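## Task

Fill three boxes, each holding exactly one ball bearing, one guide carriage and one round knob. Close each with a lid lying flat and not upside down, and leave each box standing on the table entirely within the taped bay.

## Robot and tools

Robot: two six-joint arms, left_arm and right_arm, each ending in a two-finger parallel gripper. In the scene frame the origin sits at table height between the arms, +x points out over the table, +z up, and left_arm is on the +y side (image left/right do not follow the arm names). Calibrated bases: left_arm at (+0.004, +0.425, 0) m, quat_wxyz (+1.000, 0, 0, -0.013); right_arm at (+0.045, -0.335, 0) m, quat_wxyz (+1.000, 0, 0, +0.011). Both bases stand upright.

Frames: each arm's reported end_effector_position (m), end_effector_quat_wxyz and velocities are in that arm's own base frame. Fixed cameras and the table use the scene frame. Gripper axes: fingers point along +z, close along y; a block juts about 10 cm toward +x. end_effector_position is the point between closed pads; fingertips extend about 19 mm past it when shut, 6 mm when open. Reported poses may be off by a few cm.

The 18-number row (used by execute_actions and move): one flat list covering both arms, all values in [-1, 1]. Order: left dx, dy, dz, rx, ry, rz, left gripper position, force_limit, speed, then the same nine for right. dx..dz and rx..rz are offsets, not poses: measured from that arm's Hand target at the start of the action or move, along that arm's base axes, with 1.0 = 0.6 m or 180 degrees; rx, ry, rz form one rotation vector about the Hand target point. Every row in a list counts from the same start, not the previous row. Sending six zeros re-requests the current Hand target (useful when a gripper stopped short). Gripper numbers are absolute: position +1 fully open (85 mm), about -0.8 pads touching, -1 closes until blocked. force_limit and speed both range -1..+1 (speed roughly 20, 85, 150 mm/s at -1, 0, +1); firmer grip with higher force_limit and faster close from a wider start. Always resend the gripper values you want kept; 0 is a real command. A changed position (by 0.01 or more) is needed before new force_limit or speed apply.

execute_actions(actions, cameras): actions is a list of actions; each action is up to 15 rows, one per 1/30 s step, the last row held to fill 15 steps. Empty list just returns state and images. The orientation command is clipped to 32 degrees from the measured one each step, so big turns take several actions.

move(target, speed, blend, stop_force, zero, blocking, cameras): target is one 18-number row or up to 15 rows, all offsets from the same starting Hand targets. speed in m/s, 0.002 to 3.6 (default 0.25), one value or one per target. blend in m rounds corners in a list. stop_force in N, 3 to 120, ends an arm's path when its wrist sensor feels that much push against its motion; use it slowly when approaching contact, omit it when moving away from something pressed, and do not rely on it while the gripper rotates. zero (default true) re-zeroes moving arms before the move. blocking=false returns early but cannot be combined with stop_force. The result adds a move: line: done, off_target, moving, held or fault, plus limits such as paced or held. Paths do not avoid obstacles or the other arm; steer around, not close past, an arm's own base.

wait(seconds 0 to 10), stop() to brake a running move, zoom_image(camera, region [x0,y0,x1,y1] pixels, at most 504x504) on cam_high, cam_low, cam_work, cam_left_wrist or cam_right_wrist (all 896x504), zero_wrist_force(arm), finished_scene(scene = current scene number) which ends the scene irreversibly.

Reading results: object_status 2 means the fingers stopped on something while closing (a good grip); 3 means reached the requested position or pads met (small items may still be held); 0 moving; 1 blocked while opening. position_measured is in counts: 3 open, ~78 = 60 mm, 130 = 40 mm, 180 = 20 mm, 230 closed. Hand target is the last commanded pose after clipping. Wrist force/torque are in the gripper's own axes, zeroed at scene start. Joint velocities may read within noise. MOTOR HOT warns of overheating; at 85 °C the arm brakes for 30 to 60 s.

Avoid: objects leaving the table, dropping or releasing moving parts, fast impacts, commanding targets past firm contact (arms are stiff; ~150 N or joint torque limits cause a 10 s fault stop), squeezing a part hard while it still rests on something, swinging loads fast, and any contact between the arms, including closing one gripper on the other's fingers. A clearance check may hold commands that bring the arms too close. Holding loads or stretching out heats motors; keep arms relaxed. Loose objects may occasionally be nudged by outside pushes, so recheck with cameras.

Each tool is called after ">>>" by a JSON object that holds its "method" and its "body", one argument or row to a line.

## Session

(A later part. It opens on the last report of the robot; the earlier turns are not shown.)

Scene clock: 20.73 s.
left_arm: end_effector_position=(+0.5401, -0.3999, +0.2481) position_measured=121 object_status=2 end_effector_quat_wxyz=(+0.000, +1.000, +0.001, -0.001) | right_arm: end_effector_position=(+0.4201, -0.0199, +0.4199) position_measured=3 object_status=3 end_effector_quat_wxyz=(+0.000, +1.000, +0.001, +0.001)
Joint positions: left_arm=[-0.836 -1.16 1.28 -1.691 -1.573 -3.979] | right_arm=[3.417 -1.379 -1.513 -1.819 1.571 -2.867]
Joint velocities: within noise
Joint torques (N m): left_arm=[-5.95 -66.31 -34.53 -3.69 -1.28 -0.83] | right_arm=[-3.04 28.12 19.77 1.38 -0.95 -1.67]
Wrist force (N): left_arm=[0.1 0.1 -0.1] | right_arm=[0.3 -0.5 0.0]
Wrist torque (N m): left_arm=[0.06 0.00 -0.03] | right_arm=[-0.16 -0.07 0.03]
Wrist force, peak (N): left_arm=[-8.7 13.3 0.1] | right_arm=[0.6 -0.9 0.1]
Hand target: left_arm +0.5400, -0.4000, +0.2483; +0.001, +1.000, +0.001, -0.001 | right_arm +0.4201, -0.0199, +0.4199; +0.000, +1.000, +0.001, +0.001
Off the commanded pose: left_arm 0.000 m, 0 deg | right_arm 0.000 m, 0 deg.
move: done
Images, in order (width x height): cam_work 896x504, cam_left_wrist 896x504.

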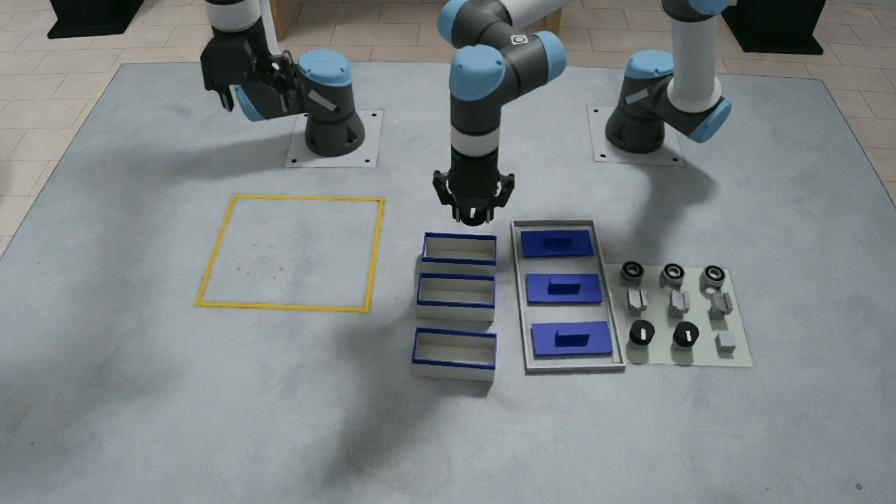

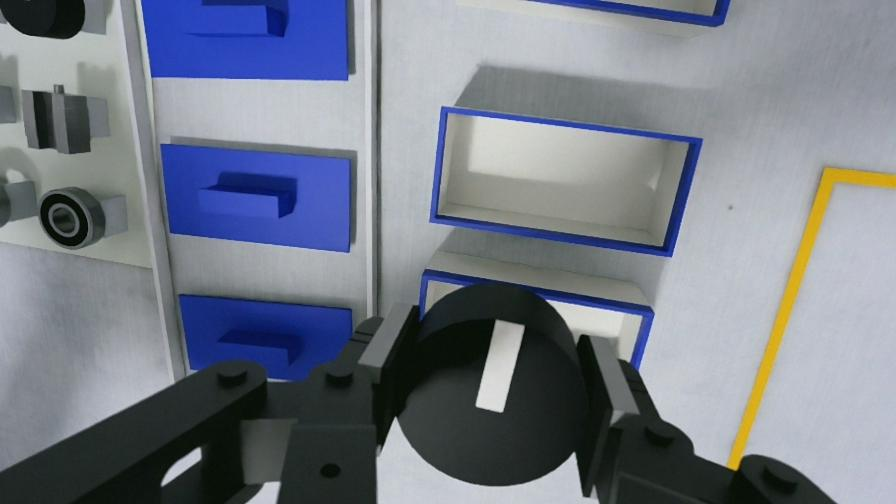

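>>> {"method": "move", "body": {
  "target": [
    [-0.13,-0.1,0,0,0,0,-1,-1,-1,0,0,0,0,0,0,1,-1,1],
    [-0.13,-0.1,-0.225,0,0,0,-1,-1,-1,0,0,0,0,0,0,1,-1,1]
  ],
  "blend": [0.03,0],
  "cameras": ["cam_left_wrist","cam_work","cam_low"]
}}

>>> {"method": "zoom_image", "body": {
  "camera": "cam_work",
  "region": [390, 170, 530, 290]
}}

Scene clock: 23.43 s.
left_arm: end_effector_position=(+0.4620, -0.4600, +0.1132) position_measured=121 object_status=2 end_effector_quat_wxyz=(+0.000, +1.000, +0.001, -0.001) | right_arm: end_effector_position=(+0.4201, -0.0199, +0.4199) position_measured=3 object_status=3 end_effector_quat_wxyz=(+0.000, +1.000, +0.001, +0.001)
Joint positions: left_arm=[-0.988 -1.115 1.574 -2.03 -1.573 -4.131] | right_arm=[3.417 -1.379 -1.513 -1.819 1.571 -2.867]
Joint velocities: within noise
Joint torques (N m): left_arm=[-5.14 -67.2 -24.14 -4.54 1.06 -0.93] | right_arm=[-2.97 27.62 22.16 1.46 -0.84 -1.55]
Wrist force (N): left_arm=[-0.1 0.7 0.2] | right_arm=[0.5 -0.6 0.3]
Wrist torque (N m): left_arm=[0.15 0.08 -0.04] | right_arm=[-0.18 -0.09 0.03]
Wrist force, peak (N): left_arm=[9.8 -12.1 1.4] | right_arm=[0.7 -0.8 0.1]
Hand target: left_arm +0.4620, -0.4600, +0.1133; +0.001, +1.000, +0.001, -0.001 | right_arm +0.4201, -0.0199, +0.4199; +0.000, +1.000, +0.001, +0.001
Off the commanded pose: left_arm 0.000 m, 0 deg | right_arm 0.000 m, 0 deg.
move: done
Images, in order (width x height): cam_low 896x504, cam_work 896x504, cam_left_wrist 896x504.

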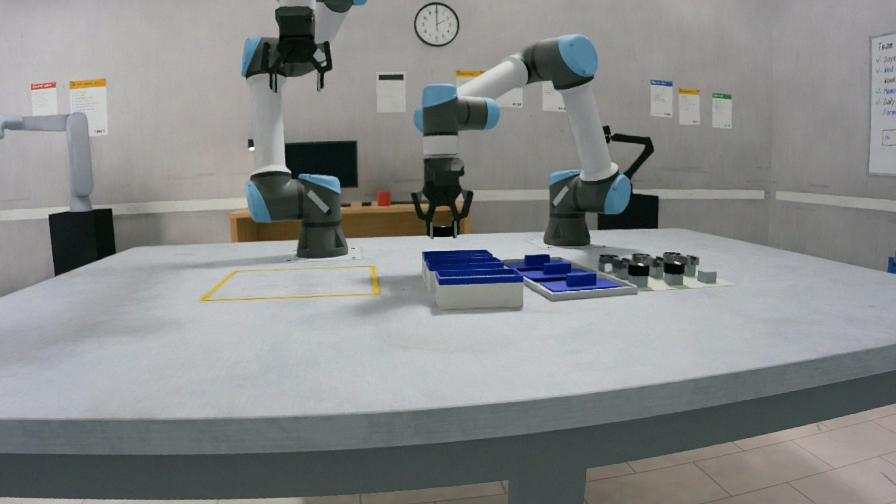

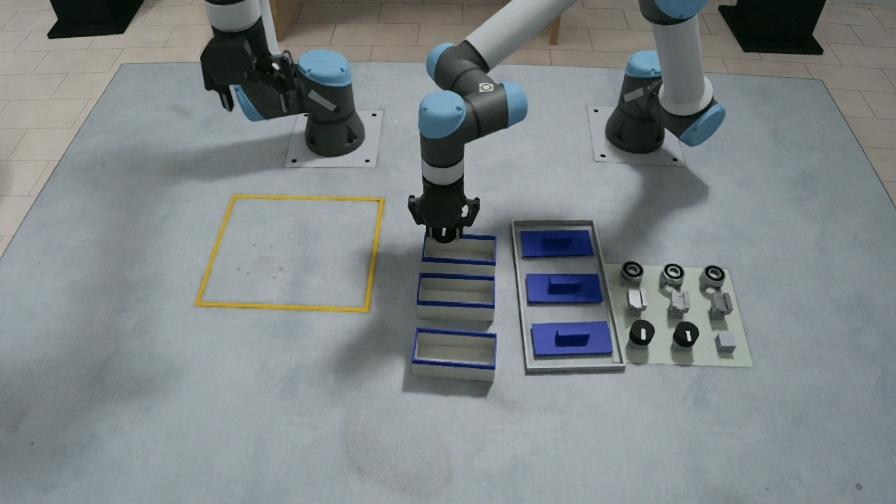

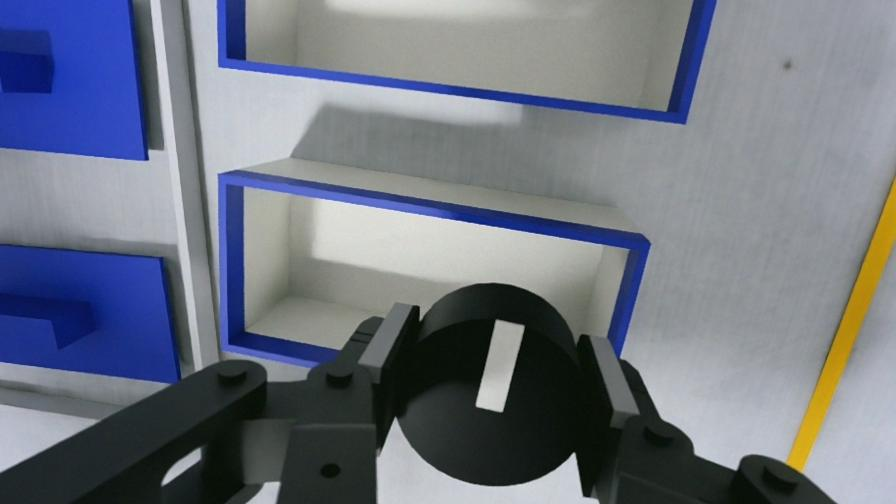

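Scaled by 3.600.

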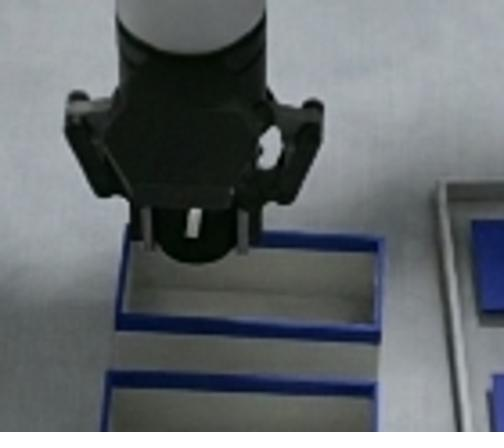

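>>> {"method": "move", "body": {
  "target": [
    [-0.005,-0.003,0,0,0,0,-1,-1,-1,0,0,0,0,0,0,1,-1,1],
    [-0.005,-0.003,-0.12,0,0,0,-1,-1,-1,0,0,0,0,0,0,1,-1,1]
  ],
  "cameras": ["cam_left_wrist"],
  "speed": 0.15
}}

>>> {"method": "move", "body": {
  "target": [0,0,-0.06,0,0,0,-1,-1,-1,0,0,0,0,0,0,1,-1,1],
  "speed": 0.03,
  "stop_force": 5,
  "cameras": ["cam_left_wrist","cam_work"]
}}

Scene clock: 38.30 s.
left_arm: end_effector_position=(+0.4590, -0.4617, +0.0411) position_measured=121 object_status=2 end_effector_quat_wxyz=(+0.000, +1.000, +0.001, -0.001) | right_arm: end_effector_position=(+0.4201, -0.0199, +0.4199) position_measured=3 object_status=3 end_effector_quat_wxyz=(+0.000, +1.000, +0.001, +0.001)
Joint positions: left_arm=[-0.994 -1.029 1.652 -2.193 -1.573 -4.137] | right_arm=[3.417 -1.379 -1.513 -1.819 1.571 -2.867]
Joint velocities: within noise
Joint torques (N m): left_arm=[4.62 -68.09 -33.47 -3.66 -0.6 1.34] | right_arm=[-2.46 28.06 24.97 1.56 -0.89 -1.56]
Wrist force (N): left_arm=[0.0 0.7 0.0] | right_arm=[0.6 -0.5 0.0]
Wrist torque (N m): left_arm=[0.14 0.05 -0.03] | right_arm=[-0.16 -0.11 0.04]
Wrist force, peak (N): left_arm=[-0.7 0.9 -3.2] | right_arm=[0.7 -0.8 0.3]
Hand target: left_arm +0.4590, -0.4618, +0.0413; +0.001, +1.000, +0.001, -0.001 | right_arm +0.4201, -0.0199, +0.4199; +0.000, +1.000, +0.001, +0.001
Off the commanded pose: left_arm 0.000 m, 0 deg | right_arm 0.000 m, 0 deg.
move: done
Images, in order (width x height): cam_left_wrist 896x504.

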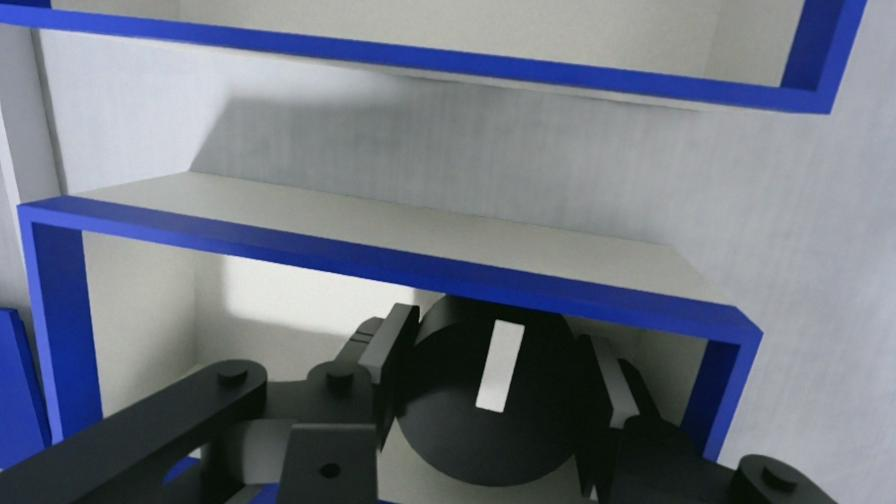

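Scene clock: 39.70 s.
left_arm: end_effector_position=(+0.4591, -0.4619, +0.0355) position_measured=121 object_status=2 end_effector_quat_wxyz=(+0.001, +1.000, +0.001, -0.001) | right_arm: end_effector_position=(+0.4201, -0.0199, +0.4199) position_measured=3 object_status=3 end_effector_quat_wxyz=(+0.000, +1.000, +0.001, +0.001)
Joint positions: left_arm=[-0.994 -1.022 1.656 -2.206 -1.573 -4.137] | right_arm=[3.417 -1.379 -1.513 -1.819 1.571 -2.867]
Joint velocities: within noise
Joint torques (N m): left_arm=[4.1 -66.65 -33.03 -4.43 -0.19 1.3] | right_arm=[-3.32 27.45 26.4 1.42 -0.83 -1.61]
Wrist force (N): left_arm=[-0.2 -0.3 -2.1] | right_arm=[0.4 -0.6 0.1]
Wrist torque (N m): left_arm=[0.00 0.09 -0.03] | right_arm=[-0.19 -0.08 0.03]
Wrist force, peak (N): left_arm=[-2.5 -5.0 -19.6] | right_arm=[0.6 -0.7 0.3]
Hand target: left_arm +0.4591, -0.4619, +0.0355; +0.001, +1.000, +0.001, -0.001 (not the last commanded pose) | right_arm +0.4201, -0.0199, +0.4199; +0.000, +1.000, +0.001, +0.001
Off the commanded pose: left_arm 0.030 m, 0 deg | right_arm 0.000 m, 0 deg.
move: contact (left_arm)
Images, in order (width x height): cam_work 896x504, cam_left_wrist 896x504.

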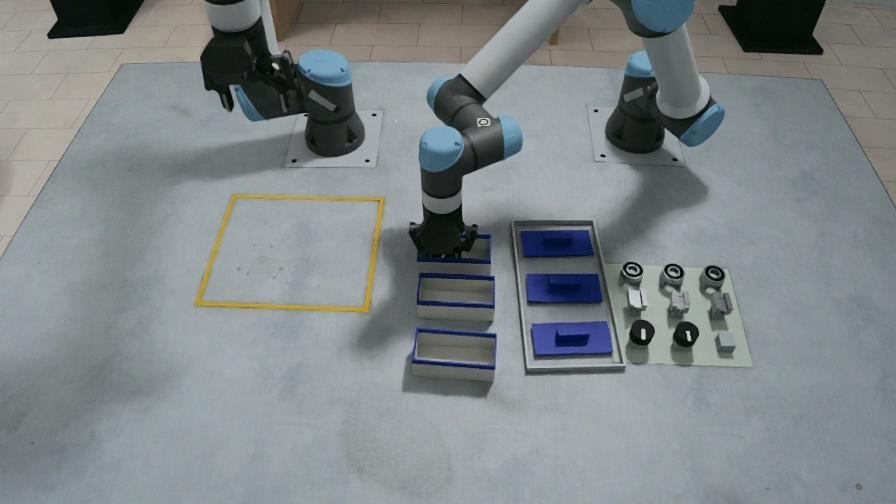

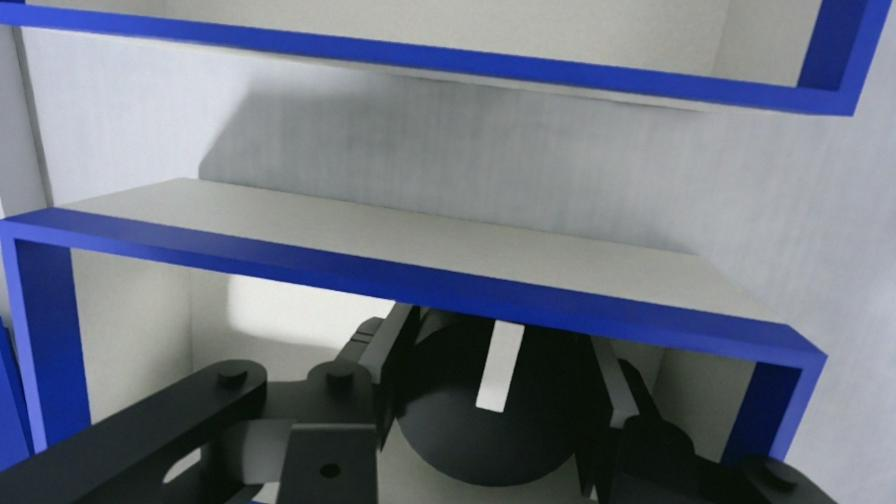

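>>> {"method": "move", "body": {
  "target": [
    [0,0,0.01,0,0,0,-1,-1,-1,0,0,0,0,0,0,1,-1,1],
    [0,0.042,0.01,0,0,0,-1,-1,-1,0,0,0,0,0,0,1,-1,1]
  ],
  "speed": 0.1,
  "cameras": []
}}

>>> {"method": "move", "body": {
  "target": [0,0,-0.06,0,0,0,-1,-1,-1,0,0,0,0,0,0,1,-1,1],
  "speed": 0.02,
  "stop_force": 4,
  "cameras": ["cam_left_wrist","cam_low"]
}}

>>> {"method": "zoom_image", "body": {
  "camera": "cam_low",
  "region": [380, 170, 560, 320]
}}

Scene clock: 41.60 s.
left_arm: end_effector_position=(+0.4591, -0.4367, +0.0418) position_measured=121 object_status=2 end_effector_quat_wxyz=(+0.001, +1.000, +0.001, +0.000) | right_arm: end_effector_position=(+0.4201, -0.0199, +0.4199) position_measured=3 object_status=3 end_effector_quat_wxyz=(+0.000, +1.000, +0.001, +0.001)
Joint positions: left_arm=[-0.972 -1.065 1.709 -2.217 -1.573 -4.114] | right_arm=[3.417 -1.379 -1.513 -1.819 1.571 -2.867]
Joint velocities: within noise
Joint torques (N m): left_arm=[-5.53 -16.69 -35.13 -1.18 0.17 -0.8] | right_arm=[-3.08 27.98 28.47 1.4 -0.69 -1.59]
Wrist force (N): left_arm=[0.1 0.6 0.0] | right_arm=[0.4 -0.6 0.2]
Wrist torque (N m): left_arm=[0.12 0.04 -0.05] | right_arm=[-0.19 -0.09 0.03]
Wrist force, peak (N): left_arm=[-2.6 3.2 0.8] | right_arm=[0.8 -0.8 0.4]
Hand target: left_arm +0.4591, -0.4367, +0.0415; +0.001, +1.000, +0.001, -0.001 | right_arm +0.4201, -0.0199, +0.4199; +0.000, +1.000, +0.001, +0.001
Off the commanded pose: left_arm 0.000 m, 0 deg | right_arm 0.000 m, 0 deg.
move: done
No camera images: "cameras" was empty.

Scene clock: 43.50 s.
left_arm: end_effector_position=(+0.4591, -0.4367, +0.0272) position_measured=121 object_status=2 end_effector_quat_wxyz=(+0.001, +1.000, +0.001, +0.000) | right_arm: end_effector_position=(+0.4201, -0.0199, +0.4199) position_measured=3 object_status=3 end_effector_quat_wxyz=(+0.000, +1.000, +0.001, +0.001)
Joint positions: left_arm=[-0.972 -1.043 1.72 -2.249 -1.573 -4.115] | right_arm=[3.417 -1.379 -1.513 -1.819 1.571 -2.867]
Joint velocities: within noise
Joint torques (N m): left_arm=[-5.78 -58.41 -23.86 -1.53 0.25 0.12] | right_arm=[-3.22 27.97 30.06 1.46 -0.76 -1.63]
Wrist force (N): left_arm=[2.2 3.0 -10.1] | right_arm=[0.2 -0.6 0.1]
Wrist torque (N m): left_arm=[-0.20 0.10 -0.08] | right_arm=[-0.17 -0.06 0.03]
Wrist force, peak (N): left_arm=[-3.0 -4.9 -25.0] | right_arm=[0.7 -0.7 0.1]
Hand target: left_arm +0.4591, -0.4367, +0.0272; +0.001, +1.000, +0.001, +0.000 (not the last commanded pose) | right_arm +0.4201, -0.0199, +0.4199; +0.000, +1.000, +0.001, +0.001
Off the commanded pose: left_arm 0.022 m, 0 deg | right_arm 0.000 m, 0 deg.
move: contact (left_arm)
Images, in order (width x height): cam_low 896x504, cam_left_wrist 896x504.

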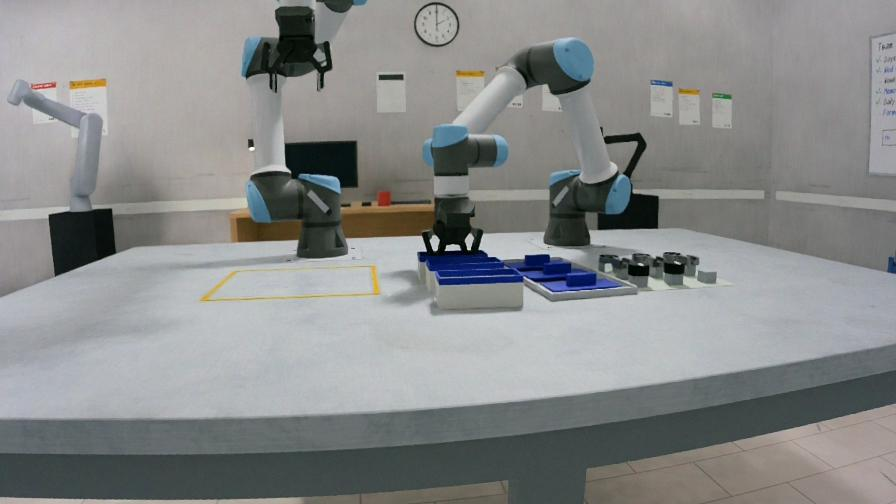

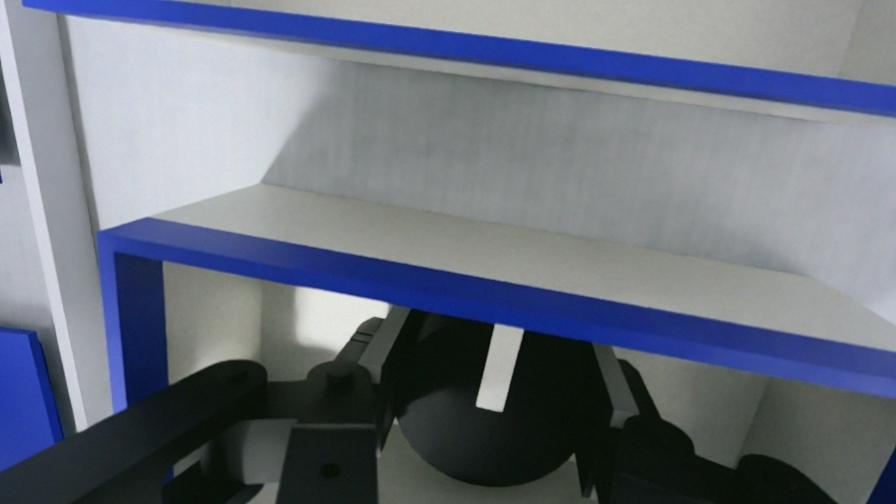

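Scaled by 2.800.

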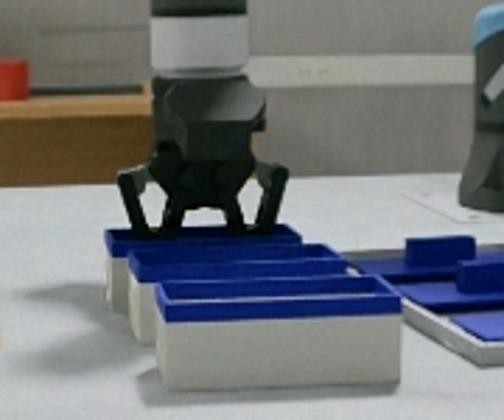

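>>> {"method": "move", "body": {
  "target": [0,0,0.001,0,0,0,0.16,-1,-1,0,0,0,0,0,0,1,-1,1],
  "speed": 0.02,
  "cameras": ["cam_left_wrist"]
}}

>>> {"method": "move", "body": {
  "target": [0,0,0.15,0,0,0,0.16,-1,-1,0,0,0,0,0,0,1,-1,1],
  "speed": 0.15,
  "cameras": ["cam_left_wrist","cam_work"]
}}

Scene clock: 44.70 s.
left_arm: end_effector_position=(+0.4591, -0.4367, +0.0278) position_measured=109 object_status=3 end_effector_quat_wxyz=(+0.001, +1.000, +0.001, -0.001) | right_arm: end_effector_position=(+0.4201, -0.0199, +0.4199) position_measured=3 object_status=3 end_effector_quat_wxyz=(+0.000, +1.000, +0.001, +0.001)
Joint positions: left_arm=[-0.972 -1.044 1.72 -2.247 -1.573 -4.115] | right_arm=[3.417 -1.379 -1.513 -1.819 1.571 -2.867]
Joint velocities: within noise
Joint torques (N m): left_arm=[-5.67 -65.54 -32.42 -1.46 0.32 0.12] | right_arm=[-3.48 27.23 31.08 1.5 -0.87 -1.65]
Wrist force (N): left_arm=[-0.1 0.4 -0.5] | right_arm=[0.6 -0.5 -0.2]
Wrist torque (N m): left_arm=[0.10 0.05 -0.04] | right_arm=[-0.17 -0.11 0.03]
Wrist force, peak (N): left_arm=[1.8 3.1 -10.2] | right_arm=[0.8 -0.6 0.1]
Hand target: left_arm +0.4591, -0.4367, +0.0278; +0.001, +1.000, +0.001, +0.000 | right_arm +0.4201, -0.0199, +0.4199; +0.000, +1.000, +0.001, +0.001
Off the commanded pose: left_arm 0.000 m, 0 deg | right_arm 0.000 m, 0 deg.
move: done
Images, in order (width x height): cam_left_wrist 896x504.

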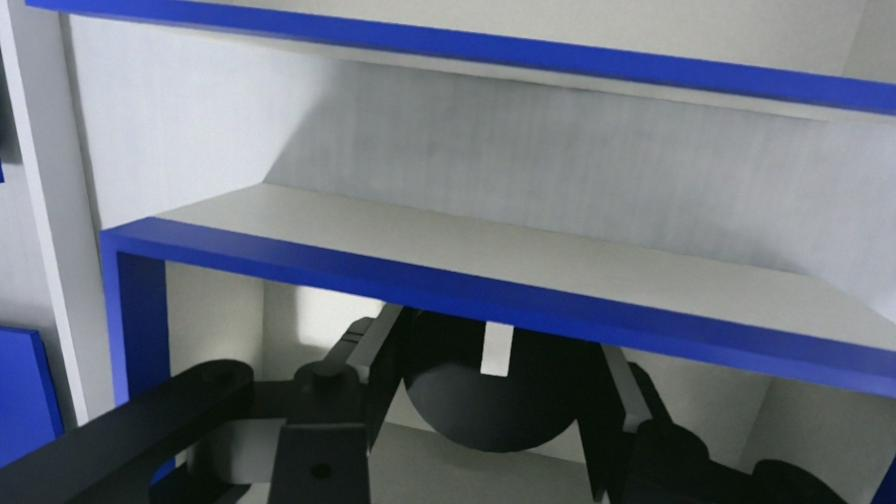

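Scene clock: 45.77 s.
left_arm: end_effector_position=(+0.4592, -0.4368, +0.1179) position_measured=109 object_status=3 end_effector_quat_wxyz=(+0.001, +1.000, +0.001, +0.000) | right_arm: end_effector_position=(+0.4201, -0.0199, +0.4199) position_measured=3 object_status=3 end_effector_quat_wxyz=(+0.000, +1.000, +0.001, +0.001)
Joint positions: left_arm=[-0.972 -1.16 1.629 -2.041 -1.573 -4.114] | right_arm=[3.417 -1.379 -1.513 -1.819 1.571 -2.867]
Joint velocities: within noise
Joint torques (N m): left_arm=[0.26 -17.37 -14.47 -1.64 0.82 0.54] | right_arm=[-3.22 28.02 32.29 1.49 -0.7 -1.64]
Wrist force (N): left_arm=[-0.2 0.5 -0.6] | right_arm=[0.5 -0.7 0.3]
Wrist torque (N m): left_arm=[0.13 0.08 -0.03] | right_arm=[-0.19 -0.10 0.03]
Wrist force, peak (N): left_arm=[-0.2 0.5 -3.2] | right_arm=[0.7 -0.8 0.1]
Hand target: left_arm +0.4591, -0.4367, +0.1178; +0.001, +1.000, +0.001, +0.000 | right_arm +0.4201, -0.0199, +0.4199; +0.000, +1.000, +0.001, +0.001
Off the commanded pose: left_arm 0.000 m, 0 deg | right_arm 0.000 m, 0 deg.
move: done
Images, in order (width x height): cam_work 896x504, cam_left_wrist 896x504.

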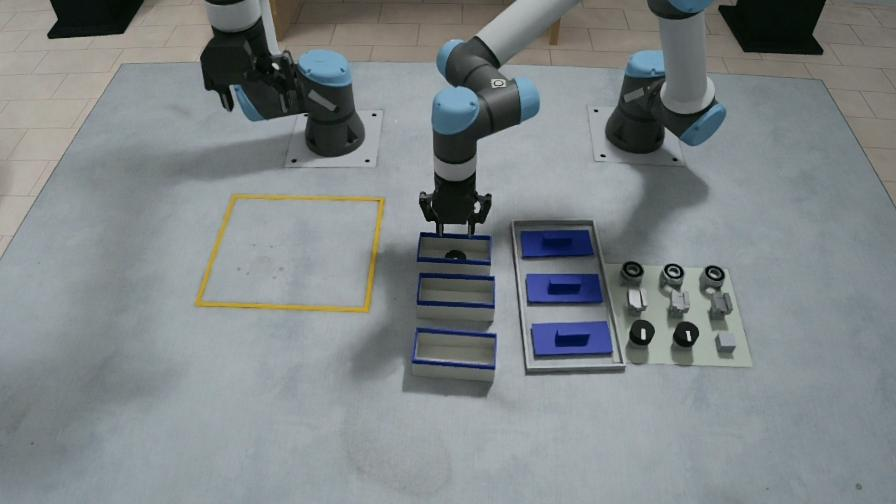

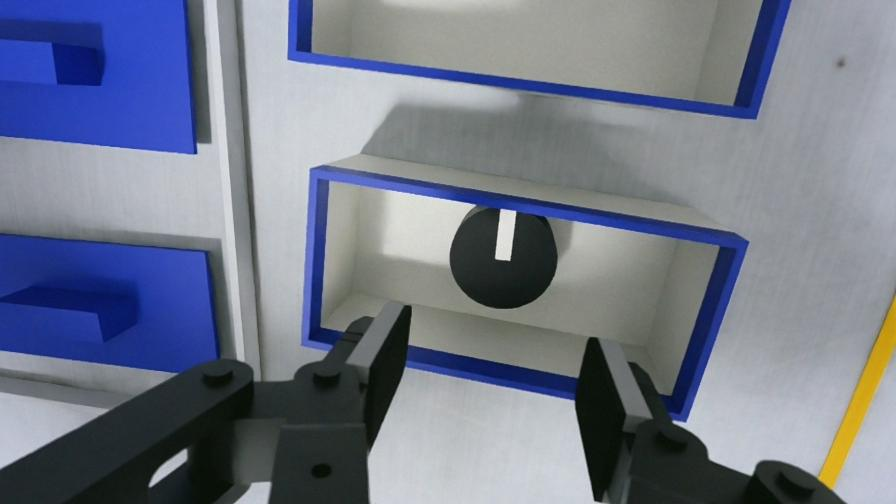

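>>> {"method": "move", "body": {
  "target": [
    [0.007,0.062,-0.08,0,0,0,-1,-1,1,0,0,0,0,0,0,1,-1,1],
    [0.007,0.062,-0.145,0,0,0,-1,-1,1,0,0,0,0,0,0,1,-1,1]
  ],
  "speed": 0.15,
  "cameras": ["cam_left_wrist"]
}}

>>> {"method": "move", "body": {
  "target": [0,-0.105,0,0,0,0,-1,-1,1,0,0,0,0,0,0,1,-1,1],
  "speed": 0.05,
  "stop_force": 6,
  "cameras": ["cam_left_wrist"]
}}

Scene clock: 48.90 s.
left_arm: end_effector_position=(+0.4632, -0.3995, +0.0306) position_measured=234 object_status=3 end_effector_quat_wxyz=(+0.001, +1.000, +0.001, -0.001) | right_arm: end_effector_position=(+0.4201, -0.0199, +0.4199) position_measured=3 object_status=3 end_effector_quat_wxyz=(+0.000, +1.000, +0.001, +0.001)
Joint positions: left_arm=[-0.931 -1.09 1.787 -2.268 -1.573 -4.073] | right_arm=[3.417 -1.379 -1.513 -1.819 1.571 -2.867]
Joint velocities: within noise
Joint torques (N m): left_arm=[4.46 -64.08 -32.33 -4.17 -0.65 1.32] | right_arm=[-2.93 27.93 33.91 1.46 -0.78 -1.65]
Wrist force (N): left_arm=[-0.1 0.1 -0.4] | right_arm=[0.5 -0.7 -0.2]
Wrist torque (N m): left_arm=[0.06 0.04 -0.09] | right_arm=[-0.20 -0.09 0.03]
Wrist force, peak (N): left_arm=[-0.9 -0.4 -4.9] | right_arm=[0.7 -0.8 0.1]
Hand target: left_arm +0.4633, -0.3995, +0.0308; +0.001, +1.000, +0.001, +0.000 | right_arm +0.4201, -0.0199, +0.4199; +0.000, +1.000, +0.001, +0.001
Off the commanded pose: left_arm 0.000 m, 0 deg | right_arm 0.000 m, 0 deg.
move: done
Images, in order (width x height): cam_left_wrist 896x504.

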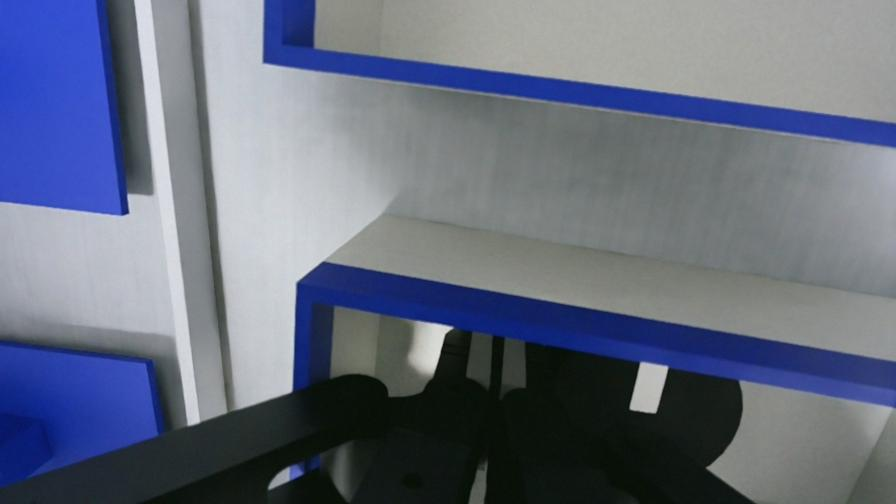

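Scene clock: 51.30 s.
left_arm: end_effector_position=(+0.4633, -0.4625, +0.0308) position_measured=234 object_status=3 end_effector_quat_wxyz=(+0.001, +1.000, +0.001, +0.000) | right_arm: end_effector_position=(+0.4201, -0.0199, +0.4199) position_measured=3 object_status=3 end_effector_quat_wxyz=(+0.000, +1.000, +0.001, +0.001)
Joint positions: left_arm=[-0.989 -1.008 1.649 -2.212 -1.573 -4.132] | right_arm=[3.417 -1.379 -1.513 -1.819 1.571 -2.867]
Joint velocities: within noise
Joint torques (N m): left_arm=[4.14 -68.99 -10.67 -4.52 1.16 1.41] | right_arm=[-2.97 27.99 33.54 1.43 -0.78 -1.63]
Wrist force (N): left_arm=[0.0 0.7 -0.5] | right_arm=[0.5 -0.6 0.2]
Wrist torque (N m): left_arm=[0.15 0.06 -0.03] | right_arm=[-0.18 -0.10 0.03]
Wrist force, peak (N): left_arm=[1.0 -1.2 -1.0] | right_arm=[0.6 -0.9 0.1]
Hand target: left_arm +0.4633, -0.4625, +0.0308; +0.001, +1.000, +0.001, +0.000 | right_arm +0.4201, -0.0199, +0.4199; +0.000, +1.000, +0.001, +0.001
Off the commanded pose: left_arm 0.000 m, 0 deg | right_arm 0.000 m, 0 deg.
move: done
Images, in order (width x height): cam_left_wrist 896x504.

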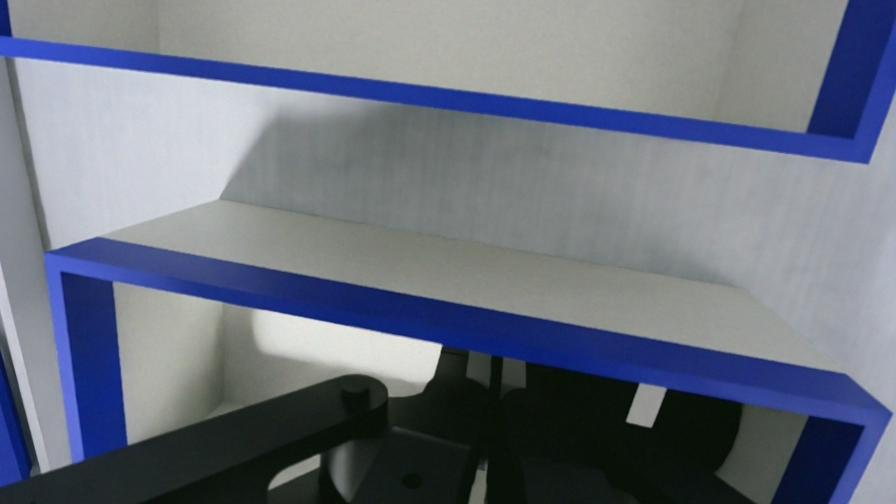

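>>> {"method": "move", "body": {
  "target": [
    [0,0,0.2,0,0,0,-1,-1,1,0,0,0,0,0,0,1,-1,1],
    [0.0395,0.914,0.225,0,0,0,-1,-1,1,0,0,0,0,0,0,1,-1,1],
    [0.0395,0.914,0.215,0,0,0,0.4,-1,1,0,0,0,0,0,0,1,-1,1]
  ],
  "speed": 0.5,
  "blend": [0.05,0,0],
  "cameras": ["cam_left_wrist","cam_work"]
}}

Scene clock: 54.57 s.
left_arm: end_effector_position=(+0.4870, +0.0859, +0.1598) position_measured=78 object_status=0 end_effector_quat_wxyz=(+0.001, +1.000, +0.001, +0.000) | right_arm: end_effector_position=(+0.4201, -0.0199, +0.4199) position_measured=3 object_status=3 end_effector_quat_wxyz=(+0.000, +1.000, +0.001, +0.001)
Joint positions: left_arm=[-0.097 -1.516 1.964 -2.018 -1.573 -3.24] | right_arm=[3.417 -1.379 -1.513 -1.819 1.571 -2.867]
Joint velocities: within noise
Joint torques (N m): left_arm=[4.51 -44.85 -35.7 -4.3 1.23 0.55] | right_arm=[-2.77 28.07 33.81 1.51 -0.72 -1.58]
Wrist force (N): left_arm=[0.2 0.4 -0.1] | right_arm=[0.4 -0.6 0.1]
Wrist torque (N m): left_arm=[0.09 -0.03 -0.03] | right_arm=[-0.18 -0.08 0.03]
Wrist force, peak (N): left_arm=[-1.4 -13.0 0.3] | right_arm=[0.7 -0.7 0.2]
Hand target: left_arm +0.4870, +0.0859, +0.1598; +0.001, +1.000, +0.001, +0.000 | right_arm +0.4201, -0.0199, +0.4199; +0.000, +1.000, +0.001, +0.001
Off the commanded pose: left_arm 0.000 m, 0 deg | right_arm 0.000 m, 0 deg.
move: done
Images, in order (width x height): cam_work 896x504, cam_left_wrist 896x504.

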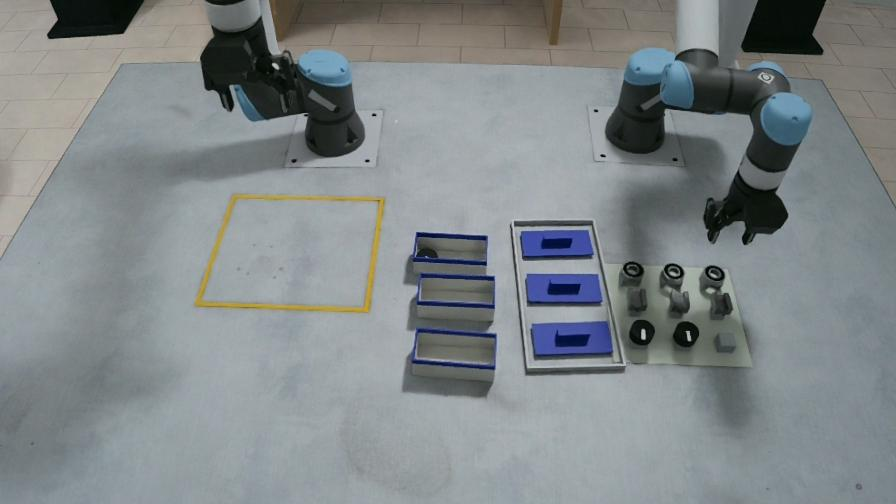

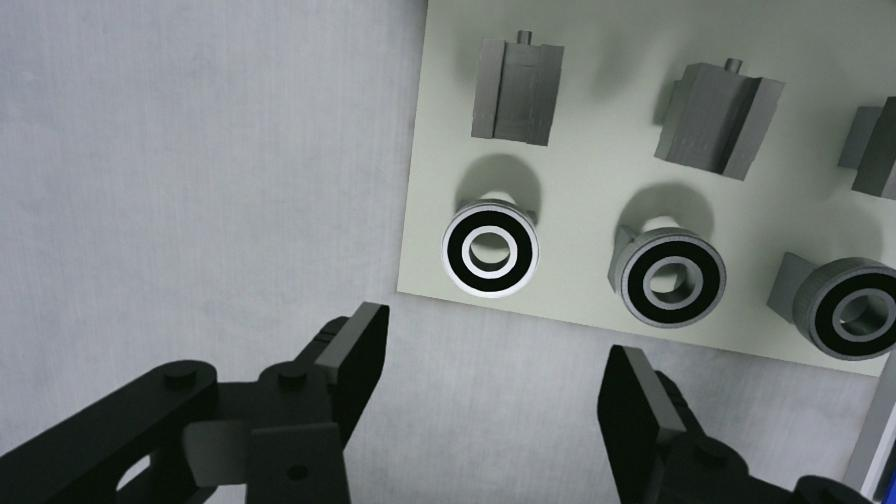

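>>> {"method": "move", "body": {
  "target": [0.006,0.009,-0.175,0,0,0,0.35,-1,1,0,0,0,0,0,0,1,-1,1],
  "cameras": ["cam_left_wrist","cam_low","cam_work"]
}}

>>> {"method": "zoom_image", "body": {
  "camera": "cam_low",
  "region": [590, 180, 770, 300]
}}

>>> {"method": "zoom_image", "body": {
  "camera": "cam_work",
  "region": [600, 170, 780, 350]
}}

Scene clock: 56.00 s.
left_arm: end_effector_position=(+0.4906, +0.0913, +0.0548) position_measured=85 object_status=3 end_effector_quat_wxyz=(+0.001, +1.000, +0.001, -0.001) | right_arm: end_effector_position=(+0.4201, -0.0199, +0.4199) position_measured=3 object_status=3 end_effector_quat_wxyz=(+0.000, +1.000, +0.001, +0.001)
Joint positions: left_arm=[-0.085 -1.351 2.094 -2.313 -1.573 -3.228] | right_arm=[3.417 -1.379 -1.513 -1.819 1.571 -2.867]
Joint velocities: within noise
Joint torques (N m): left_arm=[-5.56 -34.65 -23.64 -4.72 0.21 -0.8] | right_arm=[-2.13 28.03 33.58 1.44 -0.71 -1.64]
Wrist force (N): left_arm=[0.0 0.5 0.0] | right_arm=[0.4 -0.6 0.1]
Wrist torque (N m): left_arm=[0.10 0.01 -0.06] | right_arm=[-0.17 -0.09 0.03]
Wrist force, peak (N): left_arm=[0.5 0.8 -4.0] | right_arm=[0.7 -0.7 0.1]
Hand target: left_arm +0.4906, +0.0913, +0.0548; +0.001, +1.000, +0.001, +0.000 | right_arm +0.4201, -0.0199, +0.4199; +0.000, +1.000, +0.001, +0.001
Off the commanded pose: left_arm 0.000 m, 0 deg | right_arm 0.000 m, 0 deg.
move: done
Images, in order (width x height): cam_low 896x504, cam_work 896x504, cam_left_wrist 896x504.

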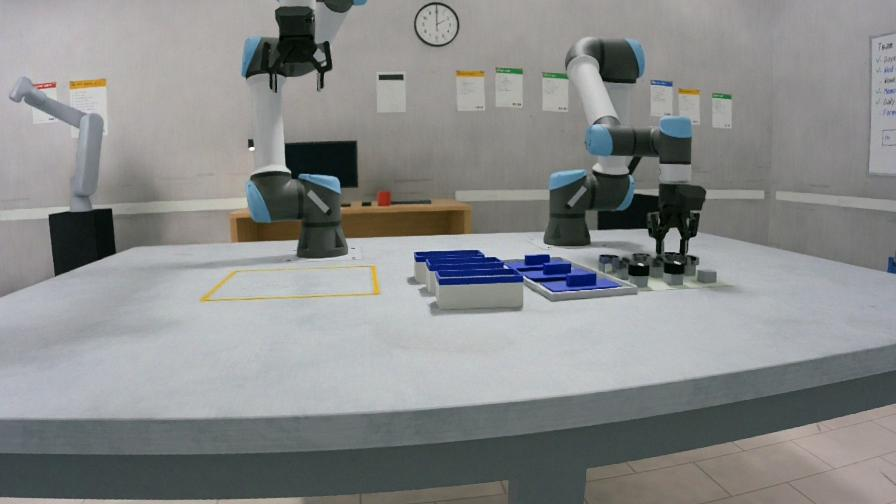

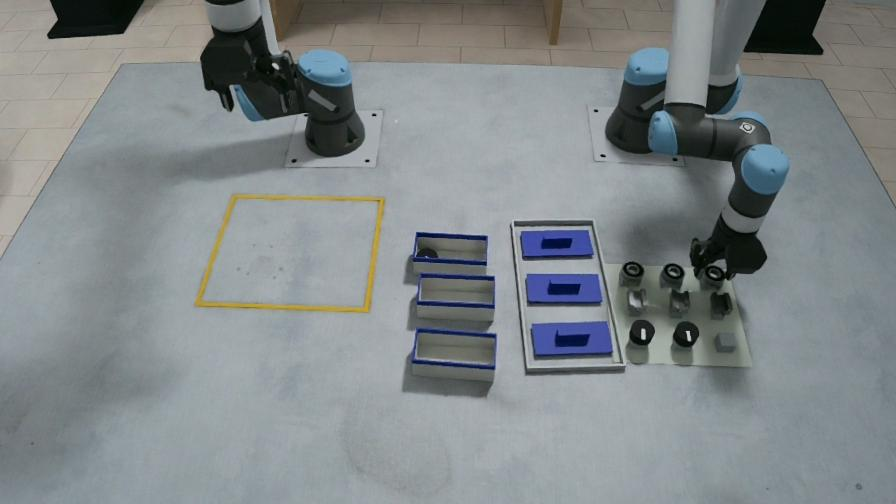

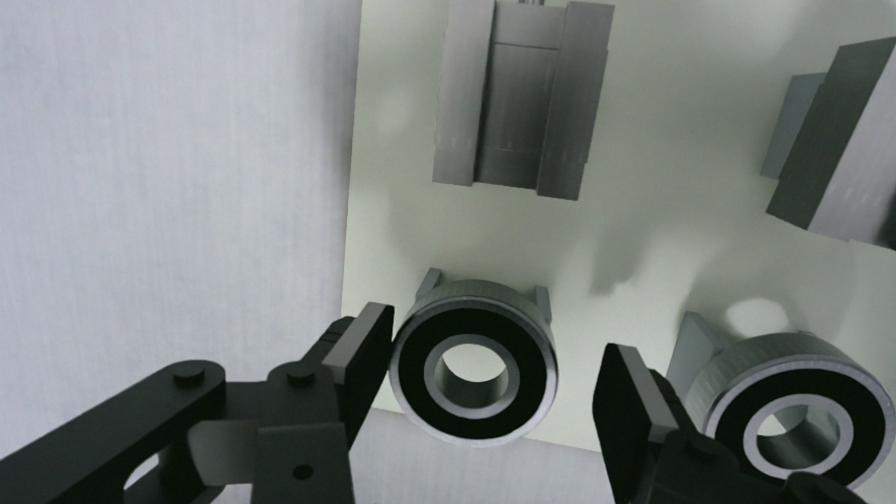

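Scaled by 2.800.

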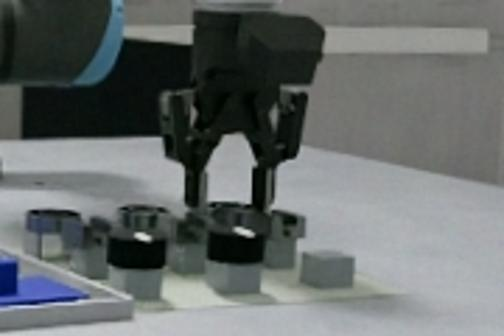

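Scaled by 2.800.

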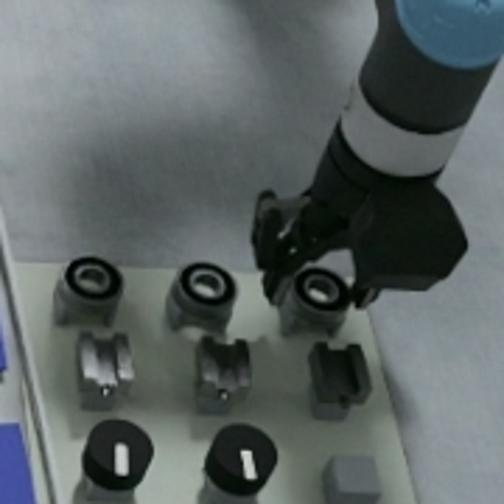

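>>> {"method": "move", "body": {
  "target": [0.001,0.008,-0.019,0,0,0,0.35,-1,1,0,0,0,0,0,0,1,-1,1],
  "speed": 0.1,
  "cameras": ["cam_left_wrist"]
}}

>>> {"method": "move", "body": {
  "target": [0,0,0,0,0,0,-1,-1,-1,0,0,0,0,0,0,1,-1,1],
  "cameras": ["cam_left_wrist","cam_low"]
}}

>>> {"method": "zoom_image", "body": {
  "camera": "cam_low",
  "region": [590, 180, 770, 300]
}}

Scene clock: 57.17 s.
left_arm: end_effector_position=(+0.4911, +0.0961, +0.0431) position_measured=85 object_status=3 end_effector_quat_wxyz=(+0.001, +1.000, +0.001, -0.001) | right_arm: end_effector_position=(+0.4201, -0.0199, +0.4199) position_measured=3 object_status=3 end_effector_quat_wxyz=(+0.000, +1.000, +0.001, +0.001)
Joint positions: left_arm=[-0.075 -1.326 2.101 -2.345 -1.573 -3.218] | right_arm=[3.417 -1.379 -1.513 -1.819 1.571 -2.867]
Joint velocities: within noise
Joint torques (N m): left_arm=[-5.56 -47.18 -18.04 -1.03 -1.17 -0.79] | right_arm=[-2.83 27.51 33.62 1.5 -0.65 -1.48]
Wrist force (N): left_arm=[0.1 0.5 -0.3] | right_arm=[0.4 -0.5 0.0]
Wrist torque (N m): left_arm=[0.12 0.00 -0.06] | right_arm=[-0.17 -0.09 0.03]
Wrist force, peak (N): left_arm=[0.3 0.7 -0.9] | right_arm=[0.5 -0.7 0.4]
Hand target: left_arm +0.4912, +0.0961, +0.0434; +0.001, +1.000, +0.001, +0.000 | right_arm +0.4201, -0.0199, +0.4199; +0.000, +1.000, +0.001, +0.001
Off the commanded pose: left_arm 0.000 m, 0 deg | right_arm 0.000 m, 0 deg.
move: done
Images, in order (width x height): cam_left_wrist 896x504.

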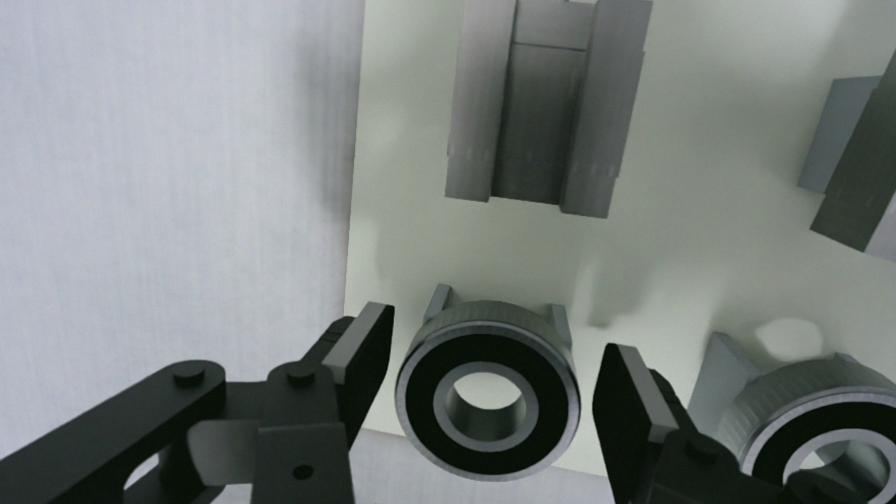

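Scene clock: 57.97 s.
left_arm: end_effector_position=(+0.4912, +0.0961, +0.0434) position_measured=114 object_status=0 end_effector_quat_wxyz=(+0.001, +1.000, +0.001, +0.000) | right_arm: end_effector_position=(+0.4201, -0.0199, +0.4199) position_measured=3 object_status=3 end_effector_quat_wxyz=(+0.000, +1.000, +0.001, +0.001)
Joint positions: left_arm=[-0.075 -1.326 2.101 -2.345 -1.573 -3.218] | right_arm=[3.417 -1.379 -1.513 -1.819 1.571 -2.867]
Joint velocities: within noise
Joint torques (N m): left_arm=[-5.53 -46.81 -28.37 -1.26 -1.12 -0.84] | right_arm=[-2.9 28.5 33.7 1.49 -0.68 -1.59]
Wrist force (N): left_arm=[-0.8 0.0 -4.4] | right_arm=[0.4 -0.7 0.2]
Wrist torque (N m): left_arm=[0.14 -0.04 -0.06] | right_arm=[-0.19 -0.08 0.03]
Wrist force, peak (N): left_arm=[-1.0 -0.1 -4.7] | right_arm=[0.5 -0.7 0.3]
Hand target: left_arm +0.4912, +0.0961, +0.0434; +0.001, +1.000, +0.001, +0.000 | right_arm +0.4201, -0.0199, +0.4199; +0.000, +1.000, +0.001, +0.001
Off the commanded pose: left_arm 0.000 m, 0 deg | right_arm 0.000 m, 0 deg.
move: done
Images, in order (width x height): cam_low 896x504, cam_left_wrist 896x504.

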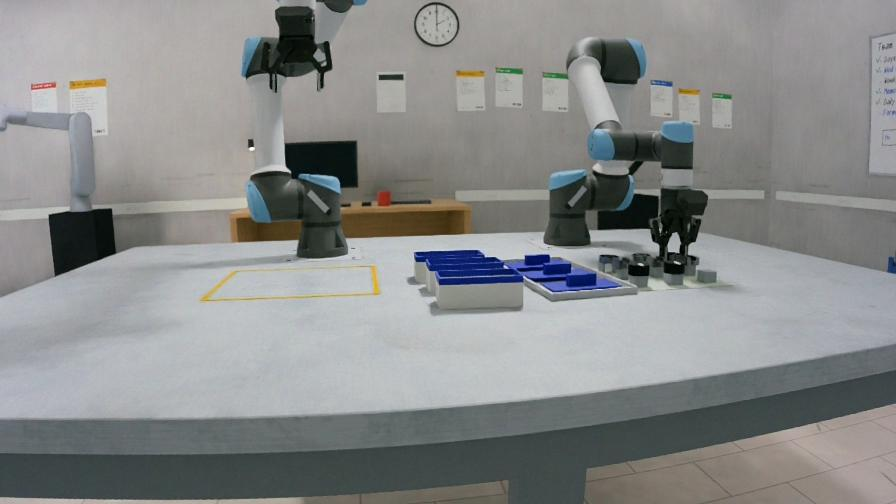

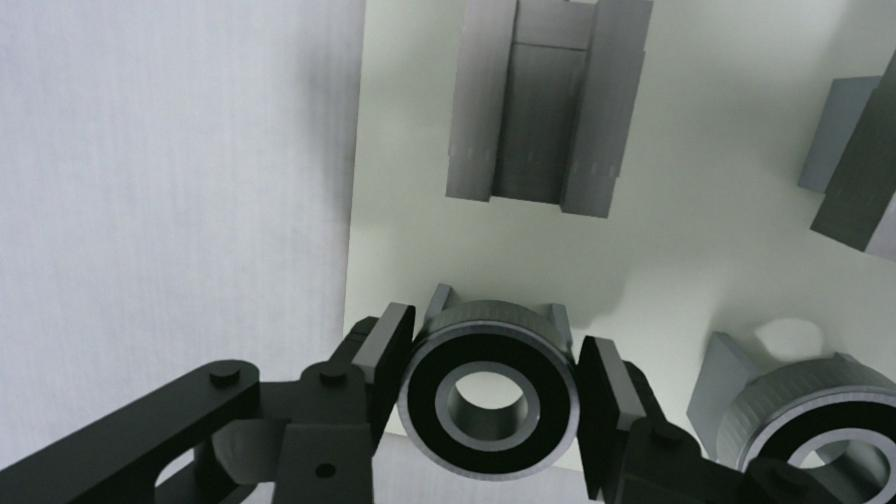

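Scaled by 2.800.

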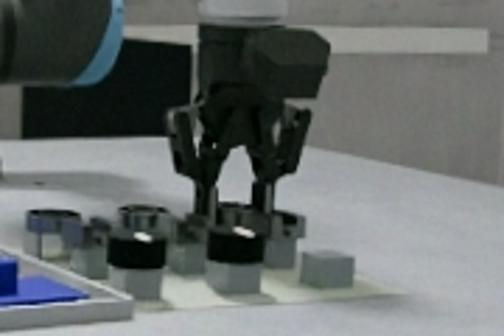

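>>> {"method": "wait", "body": {
  "seconds": 0.3,
  "cameras": ["cam_left_wrist"]
}}

Scene clock: 58.40 s.
left_arm: end_effector_position=(+0.4912, +0.0961, +0.0434) position_measured=114 object_status=2 end_effector_quat_wxyz=(+0.001, +1.000, +0.001, +0.000) | right_arm: end_effector_position=(+0.4201, -0.0199, +0.4199) position_measured=3 object_status=3 end_effector_quat_wxyz=(+0.000, +1.000, +0.001, +0.001)
Joint positions: left_arm=[-0.075 -1.326 2.101 -2.345 -1.573 -3.218] | right_arm=[3.417 -1.379 -1.513 -1.819 1.571 -2.867]
Joint velocities: within noise
Joint torques (N m): left_arm=[-5.27 -42.5 -28.06 -1.36 -1.05 -0.85] | right_arm=[-2.7 27.95 33.41 1.51 -0.78 -1.55]
Wrist force (N): left_arm=[-0.9 -0.1 -4.4] | right_arm=[0.6 -0.6 0.1]
Wrist torque (N m): left_arm=[0.11 -0.04 -0.06] | right_arm=[-0.18 -0.11 0.03]
Wrist force, peak (N): left_arm=[-1.0 0.1 -4.5] | right_arm=[0.7 -0.6 0.2]
Hand target: left_arm +0.4912, +0.0961, +0.0434; +0.001, +1.000, +0.001, +0.000 | right_arm +0.4201, -0.0199, +0.4199; +0.000, +1.000, +0.001, +0.001
Tool commands: left_gripper/position=-1.0 left_gripper/force_limit=-1.0 left_gripper/speed=-1.0 right_gripper/position=+1.0 right_gripper/force_limit=-1.0 right_gripper/speed=+1.0
Off the commanded pose: left_arm 0.000 m, 0 deg | right_arm 0.000 m, 0 deg.
wait: 0.30 s; at rest by 0.03 s
Images, in order (width x height): cam_left_wrist 896x504.

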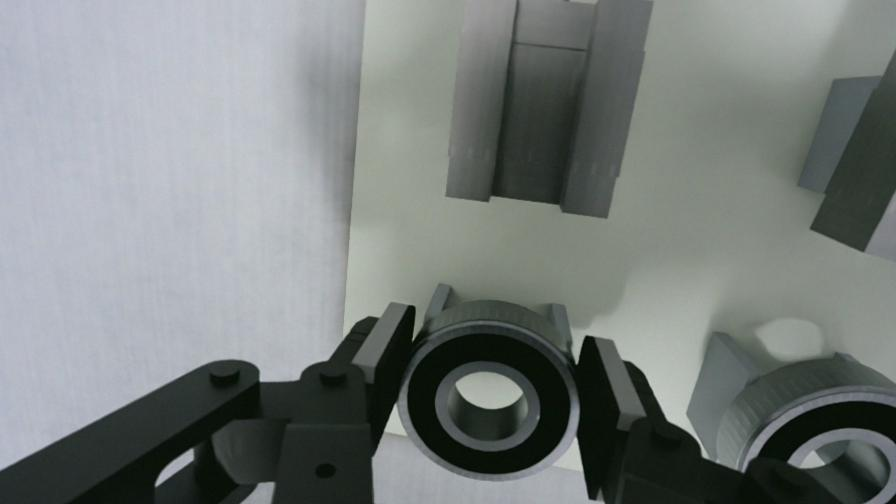

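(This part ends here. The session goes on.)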